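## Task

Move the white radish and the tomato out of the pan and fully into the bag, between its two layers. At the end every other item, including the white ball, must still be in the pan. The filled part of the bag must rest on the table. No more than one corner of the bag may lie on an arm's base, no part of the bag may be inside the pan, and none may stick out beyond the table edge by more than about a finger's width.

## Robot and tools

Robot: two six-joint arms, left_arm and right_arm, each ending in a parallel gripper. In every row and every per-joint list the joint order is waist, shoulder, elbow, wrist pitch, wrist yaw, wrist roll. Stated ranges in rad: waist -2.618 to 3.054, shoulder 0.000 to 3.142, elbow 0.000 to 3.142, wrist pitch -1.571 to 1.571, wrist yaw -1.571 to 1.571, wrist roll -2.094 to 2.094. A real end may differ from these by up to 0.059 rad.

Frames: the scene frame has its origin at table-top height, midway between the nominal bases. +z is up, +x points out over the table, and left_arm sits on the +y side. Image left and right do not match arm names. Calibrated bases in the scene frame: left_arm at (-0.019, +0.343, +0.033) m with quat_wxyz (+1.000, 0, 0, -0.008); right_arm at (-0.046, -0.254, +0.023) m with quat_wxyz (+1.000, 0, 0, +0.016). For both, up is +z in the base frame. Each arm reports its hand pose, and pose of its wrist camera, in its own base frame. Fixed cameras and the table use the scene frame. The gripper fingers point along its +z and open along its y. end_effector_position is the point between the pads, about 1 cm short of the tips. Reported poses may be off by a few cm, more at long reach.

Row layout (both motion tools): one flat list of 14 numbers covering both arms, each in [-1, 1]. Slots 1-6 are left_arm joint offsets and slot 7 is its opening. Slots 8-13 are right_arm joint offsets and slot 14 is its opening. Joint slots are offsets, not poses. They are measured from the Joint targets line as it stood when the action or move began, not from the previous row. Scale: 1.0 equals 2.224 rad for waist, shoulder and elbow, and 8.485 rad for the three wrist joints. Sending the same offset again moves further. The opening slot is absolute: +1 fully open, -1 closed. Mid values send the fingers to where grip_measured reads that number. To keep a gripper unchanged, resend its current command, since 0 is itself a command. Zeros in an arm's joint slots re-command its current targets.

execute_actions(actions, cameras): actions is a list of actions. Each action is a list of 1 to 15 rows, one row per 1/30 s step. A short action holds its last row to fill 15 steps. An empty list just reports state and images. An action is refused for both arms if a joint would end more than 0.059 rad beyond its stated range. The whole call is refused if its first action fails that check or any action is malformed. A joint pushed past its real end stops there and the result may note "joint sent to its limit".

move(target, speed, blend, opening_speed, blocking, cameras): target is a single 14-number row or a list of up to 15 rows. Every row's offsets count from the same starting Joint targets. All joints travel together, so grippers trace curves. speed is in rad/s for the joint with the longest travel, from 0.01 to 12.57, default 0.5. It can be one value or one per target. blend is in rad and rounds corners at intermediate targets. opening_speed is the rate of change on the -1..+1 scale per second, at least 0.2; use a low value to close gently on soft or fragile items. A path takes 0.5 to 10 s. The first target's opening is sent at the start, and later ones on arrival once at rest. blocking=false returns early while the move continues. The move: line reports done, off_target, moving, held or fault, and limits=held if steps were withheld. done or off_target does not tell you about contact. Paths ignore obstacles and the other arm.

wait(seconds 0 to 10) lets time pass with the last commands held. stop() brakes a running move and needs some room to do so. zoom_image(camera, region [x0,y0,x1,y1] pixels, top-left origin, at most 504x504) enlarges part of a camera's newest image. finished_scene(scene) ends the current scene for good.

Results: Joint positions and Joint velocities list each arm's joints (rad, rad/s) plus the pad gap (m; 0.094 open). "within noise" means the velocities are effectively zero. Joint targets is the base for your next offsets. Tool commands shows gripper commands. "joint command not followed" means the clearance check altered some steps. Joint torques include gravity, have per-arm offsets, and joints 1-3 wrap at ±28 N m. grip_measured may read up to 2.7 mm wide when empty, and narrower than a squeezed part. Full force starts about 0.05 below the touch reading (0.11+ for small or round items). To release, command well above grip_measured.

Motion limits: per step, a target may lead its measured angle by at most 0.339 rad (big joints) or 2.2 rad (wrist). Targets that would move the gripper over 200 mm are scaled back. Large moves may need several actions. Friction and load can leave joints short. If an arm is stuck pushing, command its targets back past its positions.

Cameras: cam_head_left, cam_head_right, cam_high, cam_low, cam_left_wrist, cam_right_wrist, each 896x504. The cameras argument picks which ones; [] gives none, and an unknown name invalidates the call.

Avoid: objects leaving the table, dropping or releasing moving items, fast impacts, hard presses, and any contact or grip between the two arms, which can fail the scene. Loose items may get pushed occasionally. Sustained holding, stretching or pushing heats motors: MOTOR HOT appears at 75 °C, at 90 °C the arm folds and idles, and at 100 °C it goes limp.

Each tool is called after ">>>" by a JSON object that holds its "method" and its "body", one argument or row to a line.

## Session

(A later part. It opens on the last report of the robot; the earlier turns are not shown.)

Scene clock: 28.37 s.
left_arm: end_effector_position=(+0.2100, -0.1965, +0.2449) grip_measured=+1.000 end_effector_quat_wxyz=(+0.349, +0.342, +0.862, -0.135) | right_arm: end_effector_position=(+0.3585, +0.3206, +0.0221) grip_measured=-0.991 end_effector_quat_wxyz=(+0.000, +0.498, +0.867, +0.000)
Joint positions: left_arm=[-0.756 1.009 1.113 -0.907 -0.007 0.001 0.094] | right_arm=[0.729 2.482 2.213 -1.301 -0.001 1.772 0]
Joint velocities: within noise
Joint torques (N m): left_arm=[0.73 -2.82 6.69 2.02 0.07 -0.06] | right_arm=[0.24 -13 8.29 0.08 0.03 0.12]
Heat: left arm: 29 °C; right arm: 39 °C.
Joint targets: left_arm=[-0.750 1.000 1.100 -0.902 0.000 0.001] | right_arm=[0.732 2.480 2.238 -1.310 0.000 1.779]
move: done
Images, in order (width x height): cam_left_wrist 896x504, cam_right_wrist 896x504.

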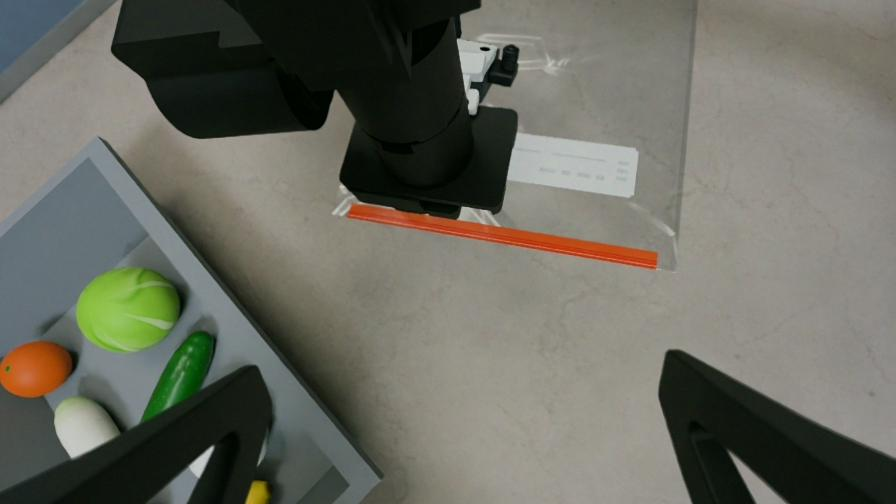

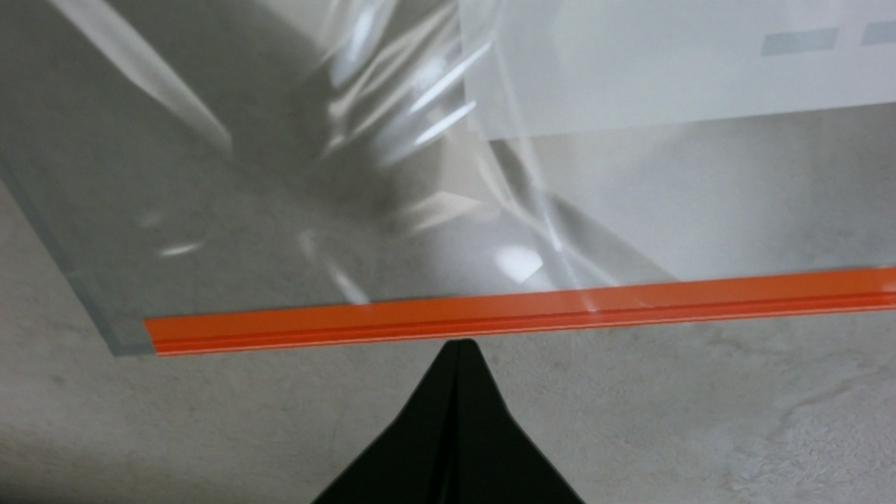

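>>> {"method": "move", "body": {
  "target": [
    [0,0,0,0,0,0,1,-0.0378,0,0,0,0,-0.02,0.4],
    [0,0,0,0,0,0,1,-0.0378,-0.008,-0.056,0.0126,0,-0.02,0.4]
  ],
  "speed": 0.3,
  "cameras": ["cam_right_wrist"]
}}

Scene clock: 30.43 s.
left_arm: end_effector_position=(+0.2100, -0.1965, +0.2449) grip_measured=+1.000 end_effector_quat_wxyz=(+0.349, +0.342, +0.862, -0.135) | right_arm: end_effector_position=(+0.3804, +0.2880, -0.0021) grip_measured=+0.399 end_effector_quat_wxyz=(-0.002, +0.466, +0.885, -0.003)
Joint positions: left_arm=[-0.756 1.009 1.113 -0.907 -0.007 0.001 0.094] | right_arm=[0.648 2.482 2.117 -1.212 -0.001 1.616 0.066]
Joint velocities: within noise
Joint torques (N m): left_arm=[0.69 -2.85 6.69 2.02 0.07 -0.05] | right_arm=[-0.01 -14.52 5.61 0.33 0.03 -0.03]
Heat: left arm: 29 °C; right arm: 40 °C.
Joint targets: left_arm=[-0.750 1.000 1.100 -0.902 0.000 0.001] | right_arm=[0.648 2.462 2.114 -1.203 0.000 1.609]
move: done
Images, in order (width x height): cam_right_wrist 896x504.

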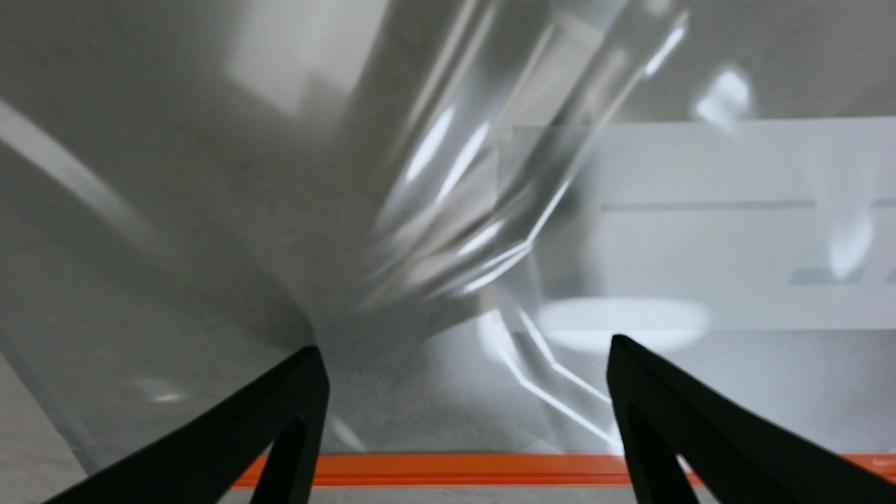

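Press 8 mm more and pinch.

>>> {"method": "move", "body": {
  "target": [0,0,0,0,0,0,1,0,-0.0028,-0.0193,0.0043,0,0,0.4],
  "speed": 0.1,
  "cameras": []
}}

>>> {"method": "move", "body": {
  "target": [0,0,0,0,0,0,1,0,0,0,0,0,0,-1],
  "opening_speed": 0.5,
  "cameras": ["cam_right_wrist"]
}}

>>> {"method": "move", "body": {
  "target": [0,0,0,0,0,0,1,0,0.0103,0.072,-0.0162,0,0,-1],
  "speed": 0.2,
  "cameras": ["cam_right_wrist","cam_left_wrist"]
}}

Scene clock: 31.43 s.
left_arm: end_effector_position=(+0.2100, -0.1965, +0.2449) grip_measured=+1.000 end_effector_quat_wxyz=(+0.349, +0.342, +0.862, -0.135) | right_arm: end_effector_position=(+0.3794, +0.2872, -0.0069) grip_measured=+0.399 end_effector_quat_wxyz=(-0.002, +0.465, +0.885, -0.003)
Joint positions: left_arm=[-0.756 1.009 1.113 -0.907 -0.007 0.001 0.094] | right_arm=[0.648 2.477 2.089 -1.189 -0.001 1.616 0.066]
Joint velocities: within noise
Joint torques (N m): left_arm=[0.73 -2.8 6.69 2.02 0.07 -0.05] | right_arm=[0.02 -14.69 4.18 0.4 0.03 -0.02]
Heat: left arm: 29 °C; right arm: 40 °C.
Joint targets: left_arm=[-0.750 1.000 1.100 -0.902 0.000 0.001] | right_arm=[0.648 2.456 2.071 -1.167 0.000 1.609]
move: done
No camera images: "cameras" was empty.

Scene clock: 34.43 s.
left_arm: end_effector_position=(+0.2100, -0.1965, +0.2449) grip_measured=+1.000 end_effector_quat_wxyz=(+0.349, +0.342, +0.862, -0.135) | right_arm: end_effector_position=(+0.3856, +0.2919, -0.0073) grip_measured=-0.991 end_effector_quat_wxyz=(+0.005, +0.465, +0.885, +0.012)
Joint positions: left_arm=[-0.756 1.009 1.113 -0.907 -0.007 0.001 0.094] | right_arm=[0.648 2.477 2.087 -1.155 -0.001 1.616 0]
Joint velocities: within noise
Joint torques (N m): left_arm=[0.75 -2.81 6.68 2.02 0.07 -0.05] | right_arm=[-0.01 -14.69 4.38 0.13 0.03 -0.02]
Heat: left arm: 29 °C; right arm: 42 °C.
Joint targets: left_arm=[-0.750 1.000 1.100 -0.902 0.000 0.001] | right_arm=[0.648 2.456 2.071 -1.167 0.000 1.609]
move: done
Images, in order (width x height): cam_right_wrist 896x504.

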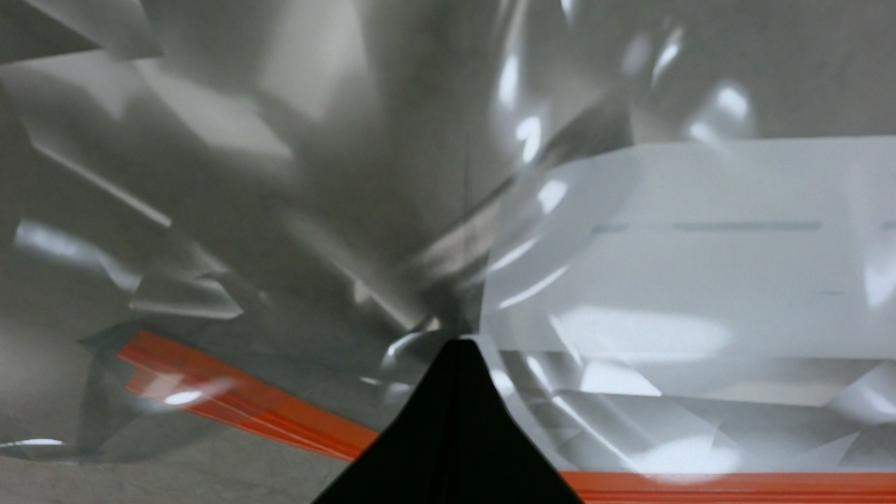

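Scene clock: 35.83 s.
left_arm: end_effector_position=(+0.2100, -0.1965, +0.2449) grip_measured=+1.000 end_effector_quat_wxyz=(+0.349, +0.342, +0.862, -0.135) | right_arm: end_effector_position=(+0.3833, +0.2902, +0.0223) grip_measured=-0.991 end_effector_quat_wxyz=(+0.000, +0.465, +0.885, +0.001)
Joint positions: left_arm=[-0.756 1.009 1.113 -0.907 -0.007 0.001 0.094] | right_arm=[0.648 2.477 2.206 -1.296 -0.001 1.616 0]
Joint velocities: within noise
Joint torques (N m): left_arm=[0.7 -2.82 6.69 2.01 0.07 -0.05] | right_arm=[0.01 -12.68 8.34 0.07 0.03 -0.02]
Heat: left arm: 29 °C; right arm: 43 °C.
Joint targets: left_arm=[-0.750 1.000 1.100 -0.902 0.000 0.001] | right_arm=[0.648 2.479 2.231 -1.304 0.000 1.609]
move: done
Images, in order (width x height): cam_left_wrist 896x504, cam_right_wrist 896x504.

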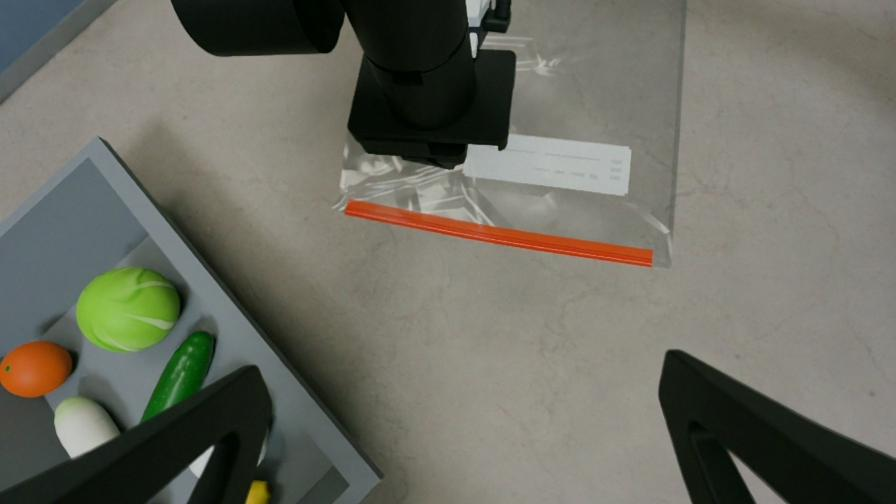

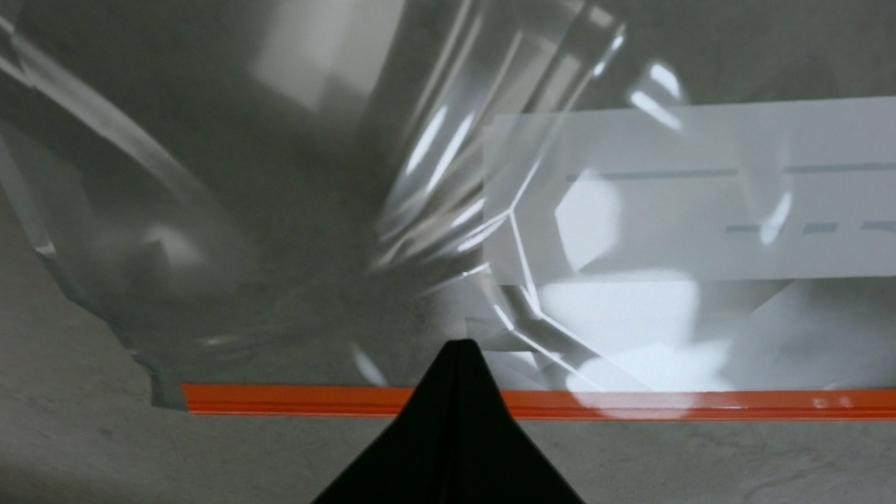

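>>> {"method": "move", "body": {
  "target": [
    [0,0,0,0,0,0,1,0,0,0,0,0,0,0.5],
    [0,0,0,0,0,0,1,0,-0.016,-0.112,0.025,0,0,0.5]
  ],
  "speed": 0.2,
  "cameras": []
}}

>>> {"method": "move", "body": {
  "target": [0,0,0,0,0,0,1,0,0,0,0,0,0,-1],
  "opening_speed": 0.5,
  "cameras": ["cam_right_wrist"]
}}

>>> {"method": "move", "body": {
  "target": [0,0,0,0,0,0,1,0,0.014,0.098,-0.022,0,0,-1],
  "speed": 0.2,
  "cameras": ["cam_right_wrist","cam_left_wrist"]
}}

Scene clock: 38.47 s.
left_arm: end_effector_position=(+0.2100, -0.1965, +0.2449) grip_measured=+1.000 end_effector_quat_wxyz=(+0.349, +0.342, +0.862, -0.135) | right_arm: end_effector_position=(+0.3773, +0.2857, -0.0085) grip_measured=+0.499 end_effector_quat_wxyz=(+0.004, +0.465, +0.885, +0.008)
Joint positions: left_arm=[-0.756 1.009 1.113 -0.907 -0.007 0.001 0.094] | right_arm=[0.648 2.437 2.008 -1.125 -0.001 1.616 0.07]
Joint velocities: within noise
Joint torques (N m): left_arm=[0.72 -2.81 6.67 2.02 0.07 -0.06] | right_arm=[0.01 -11.95 3.44 0.57 0.03 -0.02]
Heat: left arm: 30 °C; right arm: 43 °C.
Joint targets: left_arm=[-0.750 1.000 1.100 -0.902 0.000 0.001] | right_arm=[0.648 2.443 1.982 -1.092 0.000 1.609]
move: done
No camera images: "cameras" was empty.

Scene clock: 41.67 s.
left_arm: end_effector_position=(+0.2100, -0.1965, +0.2449) grip_measured=+1.000 end_effector_quat_wxyz=(+0.349, +0.342, +0.862, -0.135) | right_arm: end_effector_position=(+0.3802, +0.2878, -0.0083) grip_measured=-0.987 end_effector_quat_wxyz=(+0.007, +0.465, +0.885, +0.015)
Joint positions: left_arm=[-0.756 1.009 1.113 -0.907 -0.007 0.001 0.094] | right_arm=[0.648 2.436 2.008 -1.11 -0.001 1.616 0.001]
Joint velocities: within noise
Joint torques (N m): left_arm=[0.72 -2.81 6.67 2.02 0.08 -0.05] | right_arm=[0.01 -11.96 3.41 0.44 0.03 -0.03]
Heat: left arm: 30 °C; right arm: 43 °C.
Joint targets: left_arm=[-0.750 1.000 1.100 -0.902 0.000 0.001] | right_arm=[0.648 2.443 1.982 -1.092 0.000 1.609]
move: done
Images, in order (width x height): cam_right_wrist 896x504.

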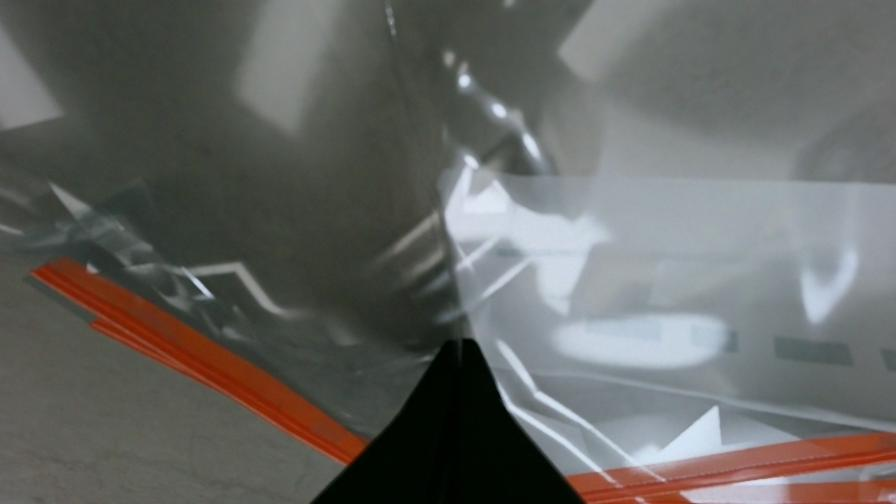

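Scene clock: 43.33 s.
left_arm: end_effector_position=(+0.2100, -0.1965, +0.2449) grip_measured=+1.000 end_effector_quat_wxyz=(+0.349, +0.342, +0.862, -0.135) | right_arm: end_effector_position=(+0.3834, +0.2903, +0.0252) grip_measured=-0.987 end_effector_quat_wxyz=(+0.004, +0.465, +0.885, +0.009)
Joint positions: left_arm=[-0.756 1.009 1.113 -0.907 -0.007 0.001 0.094] | right_arm=[0.648 2.454 2.174 -1.271 -0.001 1.616 0.001]
Joint velocities: within noise
Joint torques (N m): left_arm=[0.77 -2.82 6.64 2.02 0.07 -0.05] | right_arm=[0.01 -10.91 8.44 0.12 0.03 -0.02]
Heat: left arm: 30 °C; right arm: 43 °C.
Joint targets: left_arm=[-0.750 1.000 1.100 -0.902 0.000 0.001] | right_arm=[0.648 2.474 2.200 -1.279 0.000 1.609]
move: done
Images, in order (width x height): cam_left_wrist 896x504, cam_right_wrist 896x504.

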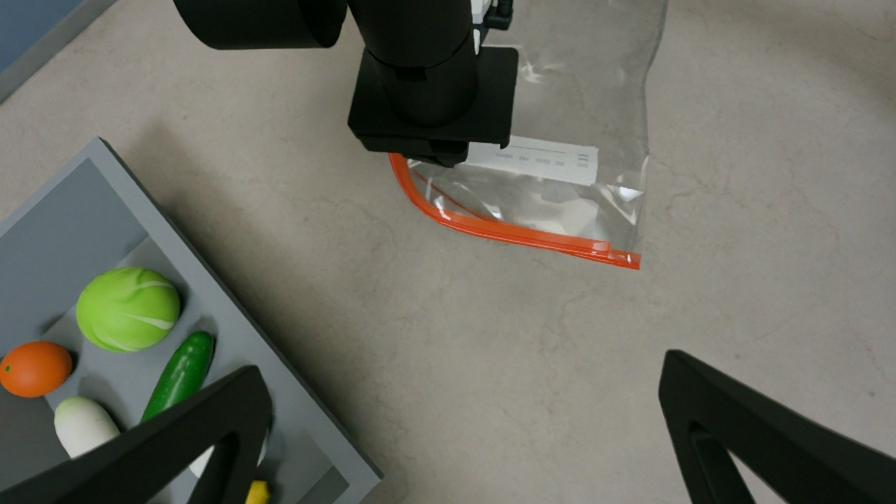

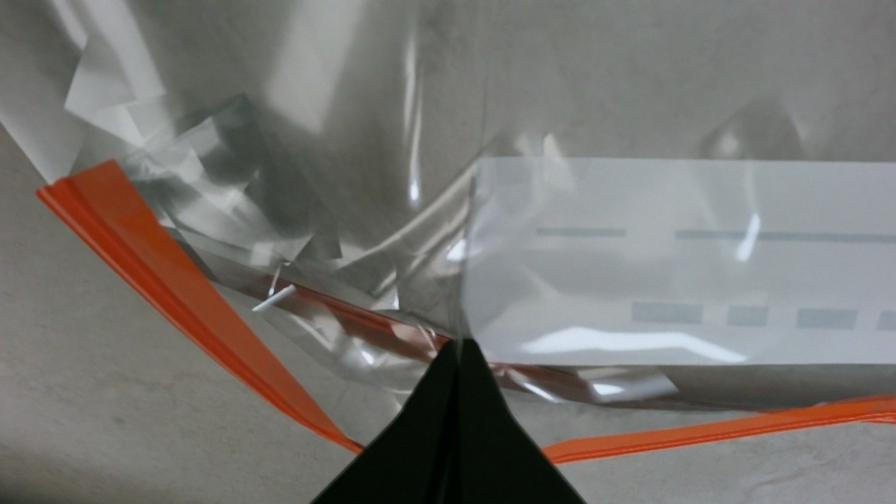

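>>> {"method": "zoom_image", "body": {
  "camera": "cam_left_wrist",
  "region": [350, 100, 680, 290]
}}

>>> {"method": "zoom_image", "body": {
  "camera": "cam_right_wrist",
  "region": [0, 130, 500, 500]
}}

Scaled by 1.527 from the camera's 896x504 image, which has a finer 1280x720 frame.

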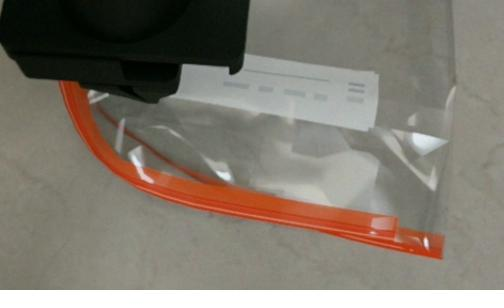

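Scaled by 1.008 from the camera's 896x504 image, which has a finer 1280x720 frame.

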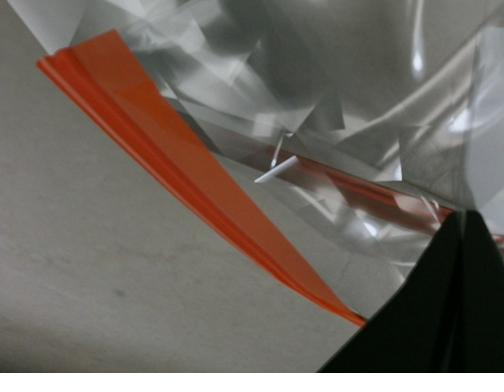

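>>> {"method": "move", "body": {
  "target": [0,0,0,0,0,0,1,0,-0.273,-0.236,0.032,0,0,-1],
  "speed": 0.25
}}

>>> {"method": "zoom_image", "body": {
  "camera": "cam_left_wrist",
  "region": [300, 100, 700, 324]
}}

>>> {"method": "zoom_image", "body": {
  "camera": "cam_low",
  "region": [380, 220, 580, 360]
}}

Scene clock: 47.03 s.
left_arm: end_effector_position=(+0.2100, -0.1965, +0.2449) grip_measured=+1.000 end_effector_quat_wxyz=(+0.349, +0.342, +0.862, -0.135) | right_arm: end_effector_position=(+0.3488, +0.2641, +0.1308) grip_measured=-0.987 end_effector_quat_wxyz=(+0.067, +0.459, +0.874, +0.143)
Joint positions: left_arm=[-0.756 1.009 1.113 -0.907 -0.007 0.001 0.094] | right_arm=[0.648 1.912 1.681 -1.022 -0.001 1.615 0.001]
Joint velocities: within noise
Joint torques (N m): left_arm=[0.72 -2.82 6.69 2.03 0.07 -0.05] | right_arm=[-0.01 -13.37 5.93 0.93 0.03 -0.04]
Heat: left arm: 30 °C; right arm: 45 °C.
Joint targets: left_arm=[-0.750 1.000 1.100 -0.902 0.000 0.001] | right_arm=[0.648 1.867 1.675 -1.007 0.000 1.609]
move: off_target (right_arm); right_arm: the shoulder is farthest, 0.046 rad from its target

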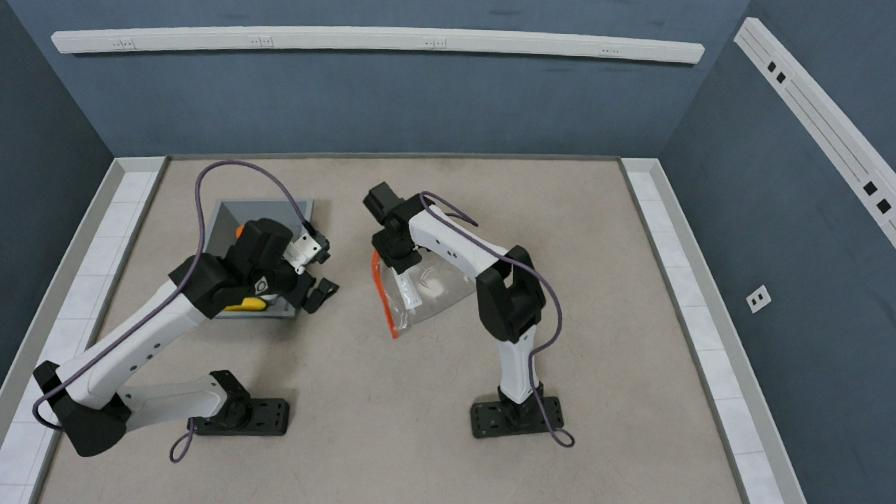

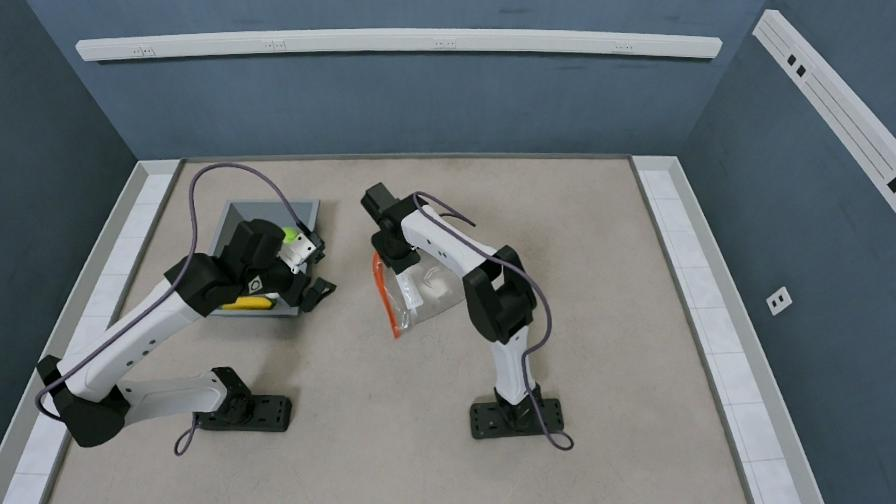

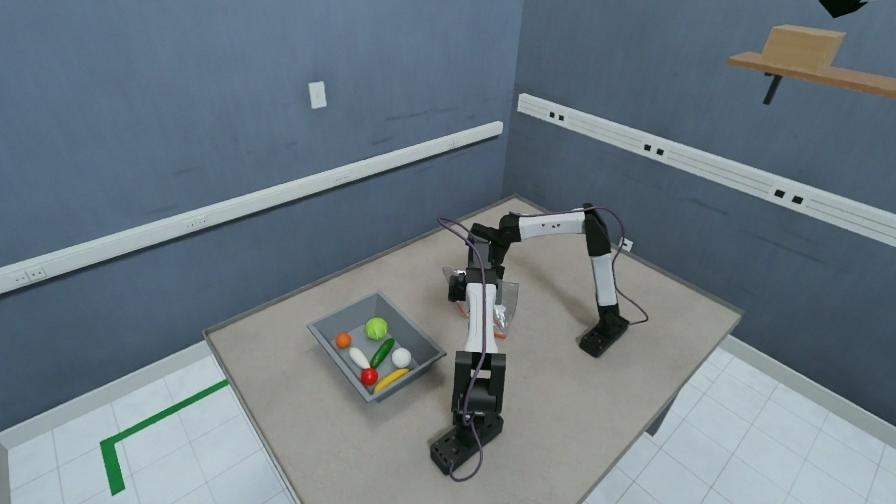

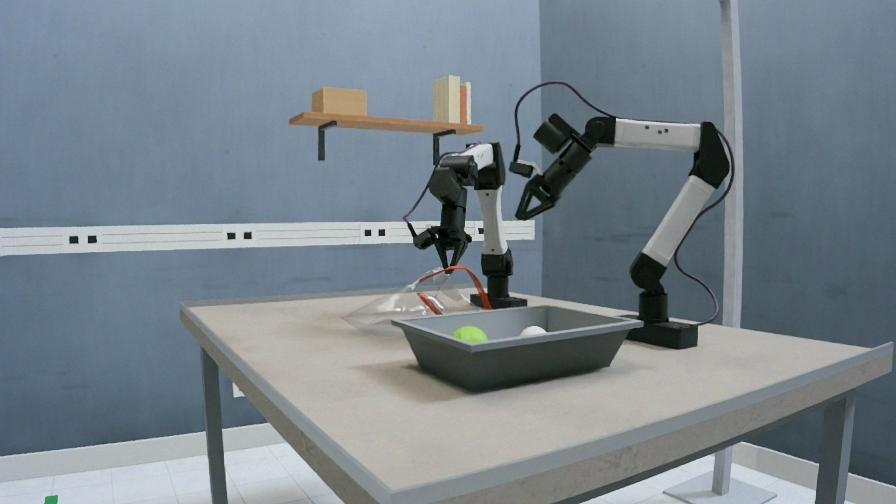

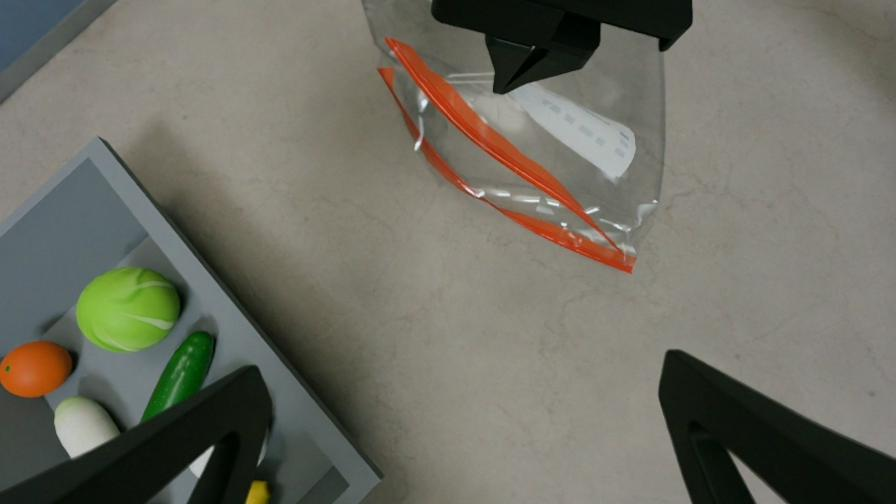

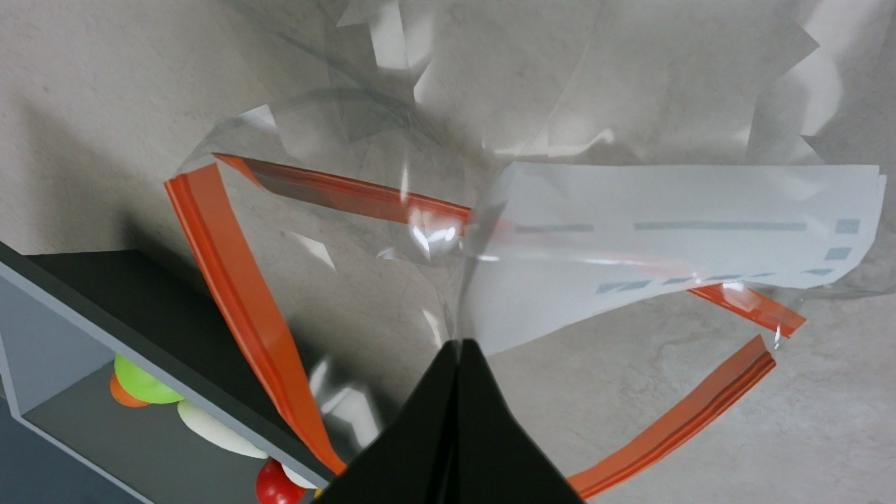

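Scaled by 1.260 from the camera's 896x504 image, which has a finer 1280x720 frame.

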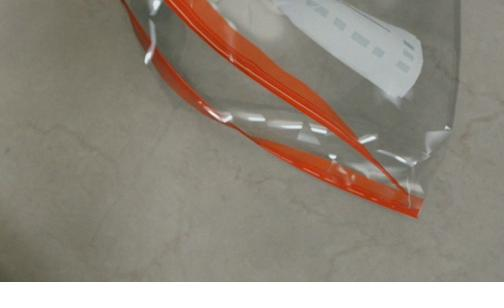

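Scaled by 2.520 from the camera's 896x504 image, which has a finer 1280x720 frame.

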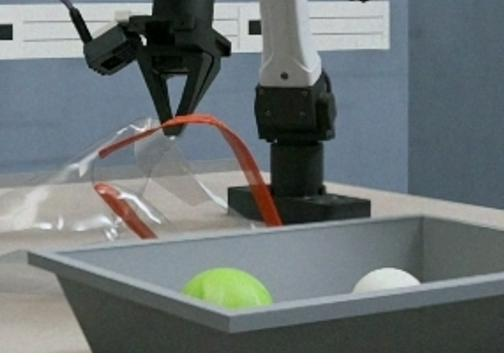

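>>> {"method": "move", "body": {
  "target": [
    [0.4924,0,0,0,0,0,1,0,0,0,0,0,0,-1],
    [0.4924,0.356,0.2433,-0.061,0,0,1,0,0,0,0,0,0,-1]
  ],
  "speed": 0.8,
  "cameras": ["cam_left_wrist","cam_head_left","cam_high","cam_right_wrist"]
}}

Scene clock: 50.83 s.
left_arm: end_effector_position=(+0.3083, +0.1099, +0.1450) grip_measured=+1.000 end_effector_quat_wxyz=(-0.001, -0.168, +0.986, +0.003) | right_arm: end_effector_position=(+0.3489, +0.2642, +0.1309) grip_measured=-0.987 end_effector_quat_wxyz=(+0.067, +0.459, +0.874, +0.144)
Joint positions: left_arm=[0.339 1.784 1.621 -1.407 -0.006 0.001 0.094] | right_arm=[0.648 1.912 1.681 -1.021 -0.001 1.615 0.001]
Joint velocities: within noise
Joint torques (N m): left_arm=[0.68 -7.41 8.92 0.26 0.05 -0.04] | right_arm=[-0.01 -13.37 5.93 0.91 0.03 -0.04]
Heat: left arm: 30 °C; right arm: 46 °C.
Joint targets: left_arm=[0.346 1.792 1.641 -1.420 0.000 0.001] | right_arm=[0.648 1.867 1.675 -1.007 0.000 1.609]
move: off_target (right_arm); right_arm: the shoulder is farthest, 0.045 rad from its target
Images, in order (width x height): cam_head_left 896x504, cam_high 896x504, cam_left_wrist 896x504, cam_right_wrist 896x504.

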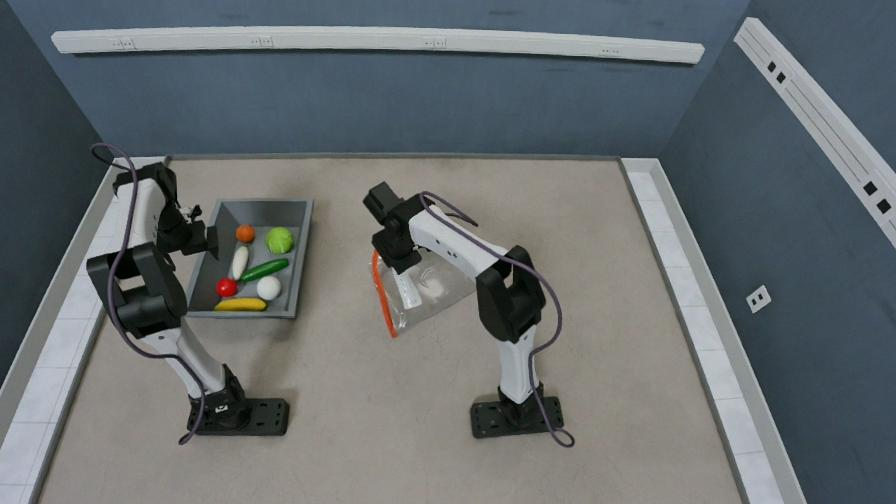

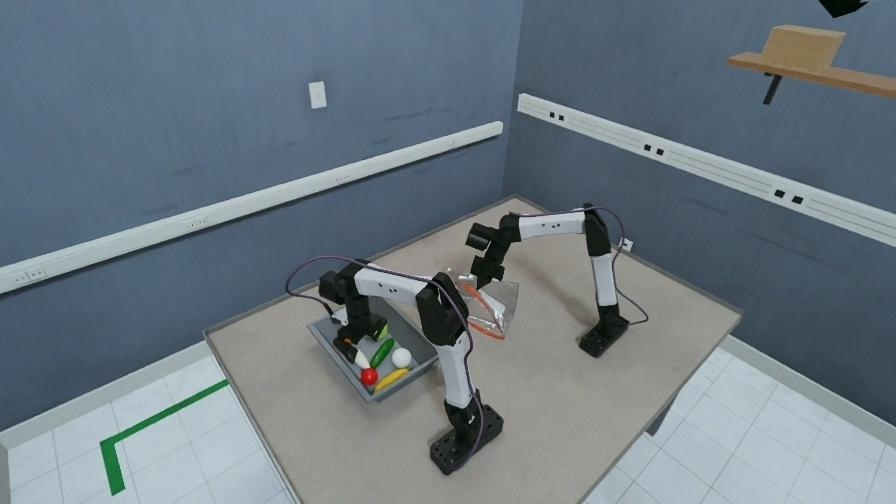

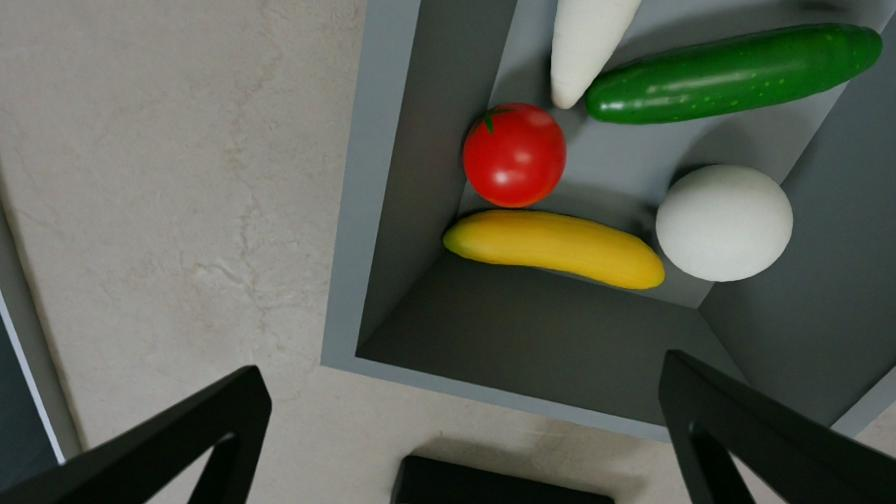

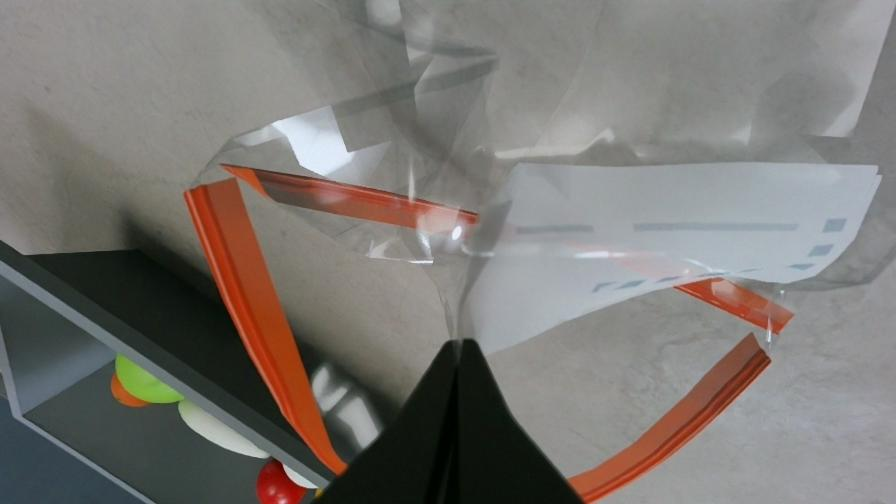

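>>> {"method": "move", "body": {
  "target": [-0.07,0.207,0.2757,-0.0153,0,0.0342,1,0,0,0,0,0,0,-1],
  "speed": 0.6,
  "cameras": ["cam_left_wrist","cam_head_left","cam_low"]
}}

Scene clock: 54.13 s.
left_arm: end_effector_position=(+0.4276, +0.0840, +0.1363) grip_measured=+1.000 end_effector_quat_wxyz=(+0.016, +0.043, +0.999, +0.007) | right_arm: end_effector_position=(+0.3489, +0.2642, +0.1309) grip_measured=-0.987 end_effector_quat_wxyz=(+0.067, +0.459, +0.874, +0.144)
Joint positions: left_arm=[0.192 2.233 2.234 -1.537 -0.006 0.278 0.094] | right_arm=[0.648 1.912 1.681 -1.021 -0.001 1.615 0.001]
Joint velocities: within noise
Joint torques (N m): left_arm=[0.09 -10.13 8.84 0.32 0.08 0.07] | right_arm=[0.01 -13.35 5.93 0.92 0.02 -0.03]
Heat: left arm: 29 °C; right arm: 47 °C.
Joint targets: left_arm=[0.190 2.252 2.255 -1.550 0.000 0.291] | right_arm=[0.648 1.867 1.675 -1.007 0.000 1.609]
move: off_target (right_arm); right_arm: the shoulder is farthest, 0.045 rad from its target
Images, in order (width x height): cam_head_left 896x504, cam_low 896x504, cam_left_wrist 896x504.

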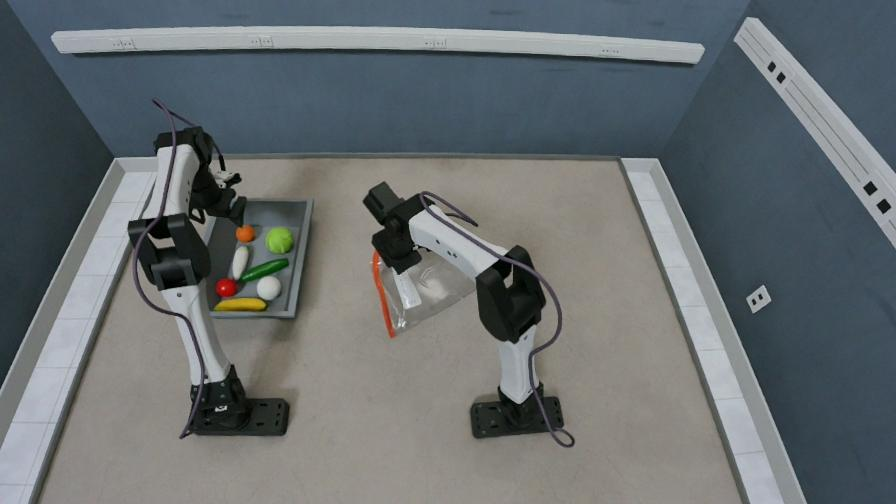

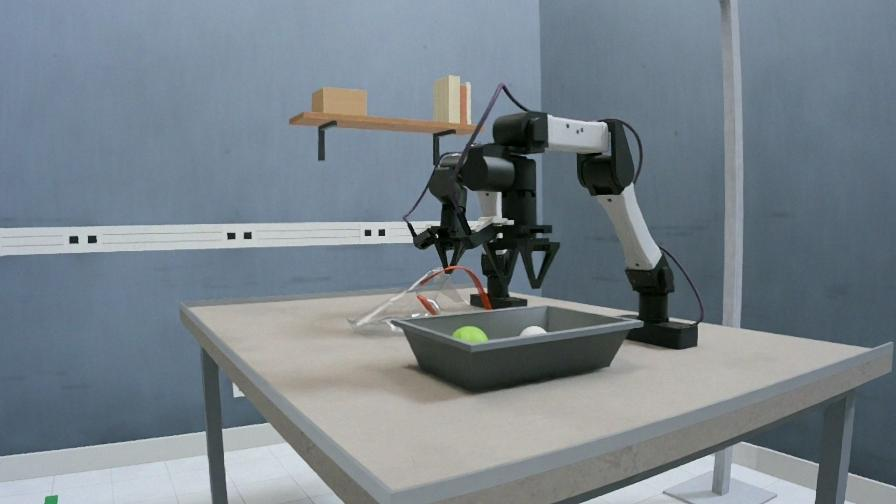

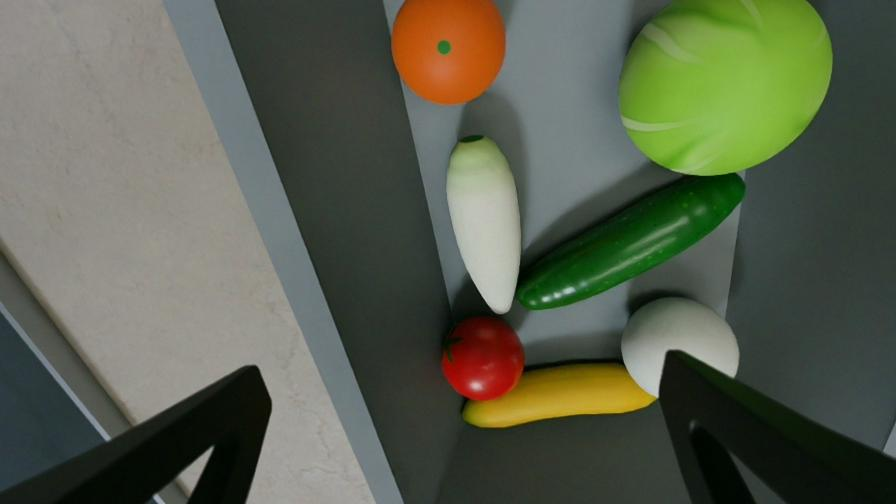

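>>> {"method": "move", "body": {
  "target": [-0.0047,-0.04,-0.2244,0.0439,0,-0.0153,0.3,0,0,0,0,0,0,-1],
  "speed": 0.35,
  "cameras": ["cam_left_wrist","cam_low"]
}}

Scene clock: 56.83 s.
left_arm: end_effector_position=(+0.4027, +0.0768, +0.0321) grip_measured=+0.302 end_effector_quat_wxyz=(-0.027, -0.006, +1.000, -0.002) | right_arm: end_effector_position=(+0.3490, +0.2642, +0.1309) grip_measured=-0.987 end_effector_quat_wxyz=(+0.067, +0.459, +0.874, +0.144)
Joint positions: left_arm=[0.186 2.202 1.765 -1.188 -0.006 0.174 0.061] | right_arm=[0.648 1.912 1.681 -1.021 -0.001 1.615 0.001]
Joint velocities: within noise
Joint torques (N m): left_arm=[-0.28 -14.23 5.74 0.38 0.07 -0.17] | right_arm=[0.02 -13.38 5.96 0.91 0.03 -0.03]
Heat: left arm: 29 °C; right arm: 47 °C.
Joint targets: left_arm=[0.179 2.163 1.755 -1.177 0.000 0.161] | right_arm=[0.648 1.867 1.675 -1.007 0.000 1.609]
move: off_target (left_arm, right_arm); left_arm: the shoulder is farthest, 0.039 rad from its target; right_arm: the shoulder is farthest, 0.045 rad from its target
Images, in order (width x height): cam_low 896x504, cam_left_wrist 896x504.

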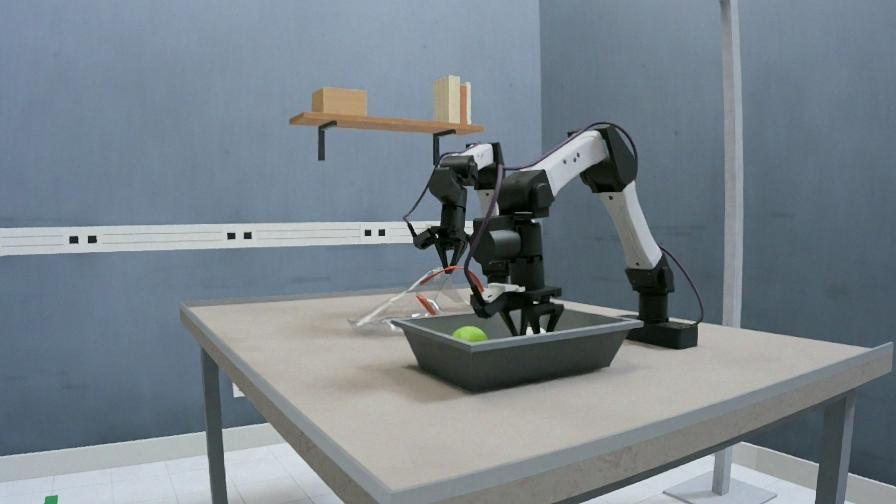

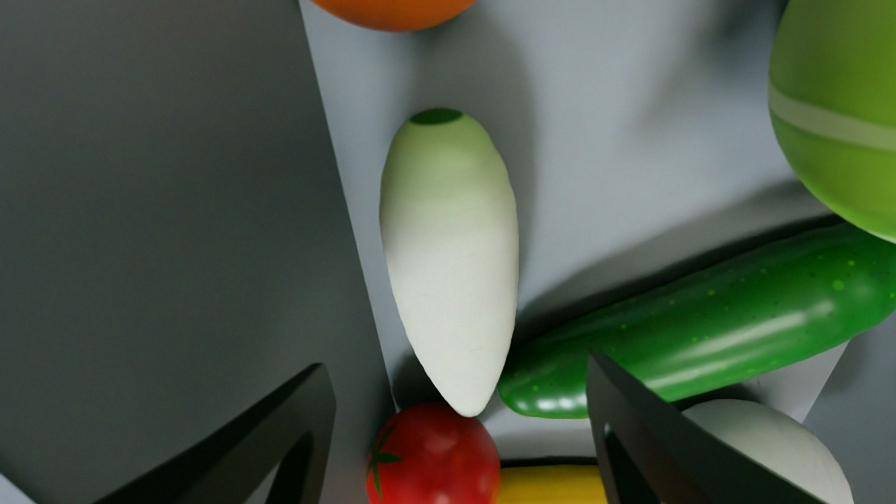

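>>> {"method": "move", "body": {
  "target": [
    [0,0.0416,0.0681,-0.007,0,0,0.1,0,0,0,0,0,0,-1],
    [0,0.0546,0.0222,0.0085,0,0,0.1,0,0,0,0,0,0,-1]
  ],
  "speed": 0.2,
  "cameras": ["cam_left_wrist"]
}}

Scene clock: 59.43 s.
left_arm: end_effector_position=(+0.4293, +0.0818, +0.0184) grip_measured=+0.102 end_effector_quat_wxyz=(+0.002, -0.006, +1.000, +0.003) | right_arm: end_effector_position=(+0.3490, +0.2642, +0.1309) grip_measured=-0.987 end_effector_quat_wxyz=(+0.067, +0.459, +0.874, +0.144)
Joint positions: left_arm=[0.186 2.264 1.815 -1.116 -0.006 0.173 0.052] | right_arm=[0.648 1.912 1.681 -1.021 -0.001 1.615 0.001]
Joint velocities: within noise
Joint torques (N m): left_arm=[-0.31 -10.19 5.89 0.52 0.08 -0.15] | right_arm=[0.01 -13.35 5.91 0.91 0.03 -0.04]
Heat: left arm: 29 °C; right arm: 48 °C.
Joint targets: left_arm=[0.179 2.285 1.805 -1.105 0.000 0.161] | right_arm=[0.648 1.867 1.675 -1.007 0.000 1.609]
move: off_target (right_arm); right_arm: the shoulder is farthest, 0.045 rad from its target
Images, in order (width x height): cam_left_wrist 896x504.

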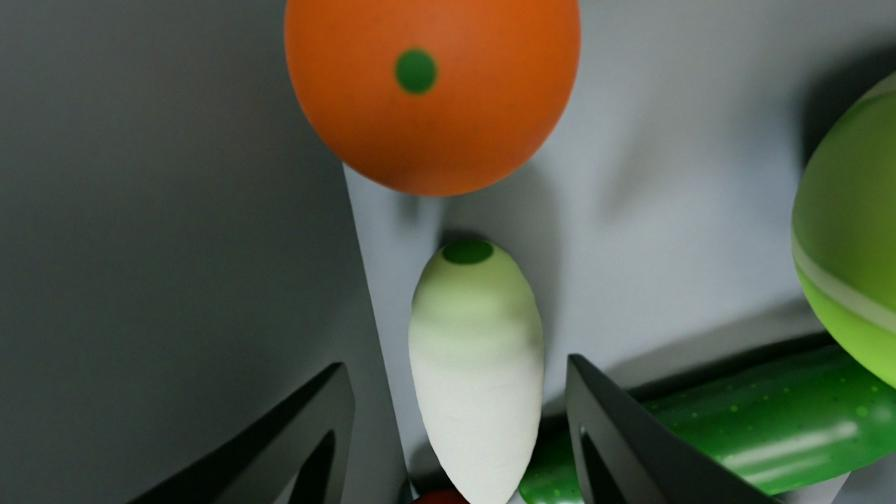

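>>> {"method": "move", "body": {
  "target": [
    [-0.0055,0,0,0,0,0,0.1,0,0,0,0,0,0,-1],
    [-0.0055,0.0108,-0.0211,0.0084,0,0,0.1,0,0,0,0,0,0,-1]
  ],
  "speed": 0.15,
  "cameras": ["cam_left_wrist"]
}}

>>> {"method": "move", "body": {
  "target": [0,0,0,0,0,0,-0.4,0,0,0,0,0,0,-1],
  "opening_speed": 0.4,
  "cameras": ["cam_left_wrist"]
}}

Scene clock: 61.13 s.
left_arm: end_effector_position=(+0.4311, +0.0757, -0.0028) grip_measured=+0.102 end_effector_quat_wxyz=(+0.003, +0.001, +1.000, +0.004) | right_arm: end_effector_position=(+0.3490, +0.2642, +0.1309) grip_measured=-0.987 end_effector_quat_wxyz=(+0.067, +0.459, +0.874, +0.144)
Joint positions: left_arm=[0.171 2.287 1.768 -1.044 -0.006 0.173 0.052] | right_arm=[0.648 1.912 1.681 -1.021 -0.001 1.615 0.001]
Joint velocities: within noise
Joint torques (N m): left_arm=[-0.09 -10.22 5.78 0.53 0.07 -0.14] | right_arm=[0.01 -13.37 5.93 0.91 0.02 -0.04]
Heat: left arm: 29 °C; right arm: 48 °C.
Joint targets: left_arm=[0.167 2.309 1.758 -1.034 0.000 0.161] | right_arm=[0.648 1.867 1.675 -1.007 0.000 1.609]
move: off_target (right_arm); right_arm: the shoulder is farthest, 0.045 rad from its target
Images, in order (width x height): cam_left_wrist 896x504.

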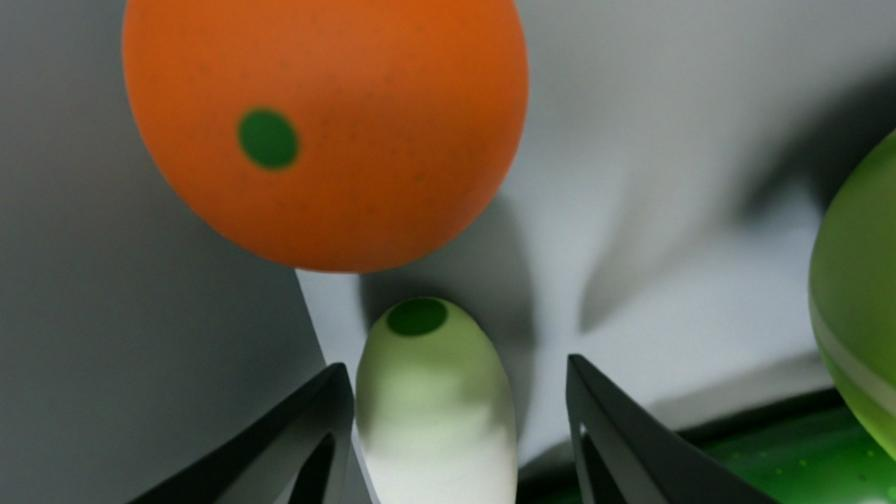

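Scene clock: 62.73 s.
left_arm: end_effector_position=(+0.4314, +0.0757, -0.0028) grip_measured=-0.374 end_effector_quat_wxyz=(+0.004, +0.001, +1.000, +0.004) | right_arm: end_effector_position=(+0.3490, +0.2642, +0.1309) grip_measured=-0.987 end_effector_quat_wxyz=(+0.067, +0.459, +0.874, +0.144)
Joint positions: left_arm=[0.171 2.287 1.768 -1.043 -0.006 0.173 0.029] | right_arm=[0.648 1.912 1.681 -1.021 -0.001 1.615 0.001]
Joint velocities: within noise
Joint torques (N m): left_arm=[-0.13 -10.19 5.72 0.53 0.07 -0.15] | right_arm=[0.01 -13.35 5.91 0.91 0.02 -0.03]
Heat: left arm: 29 °C; right arm: 49 °C.
Joint targets: left_arm=[0.167 2.309 1.758 -1.033 0.000 0.161] | right_arm=[0.648 1.867 1.675 -1.007 0.000 1.609]
move: off_target (right_arm); right_arm: the shoulder is farthest, 0.045 rad from its target
Images, in order (width x height): cam_left_wrist 896x504.

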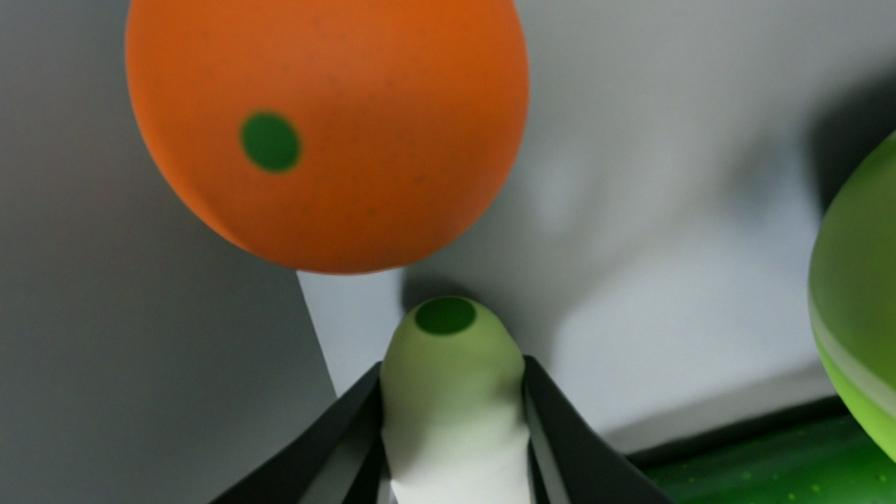

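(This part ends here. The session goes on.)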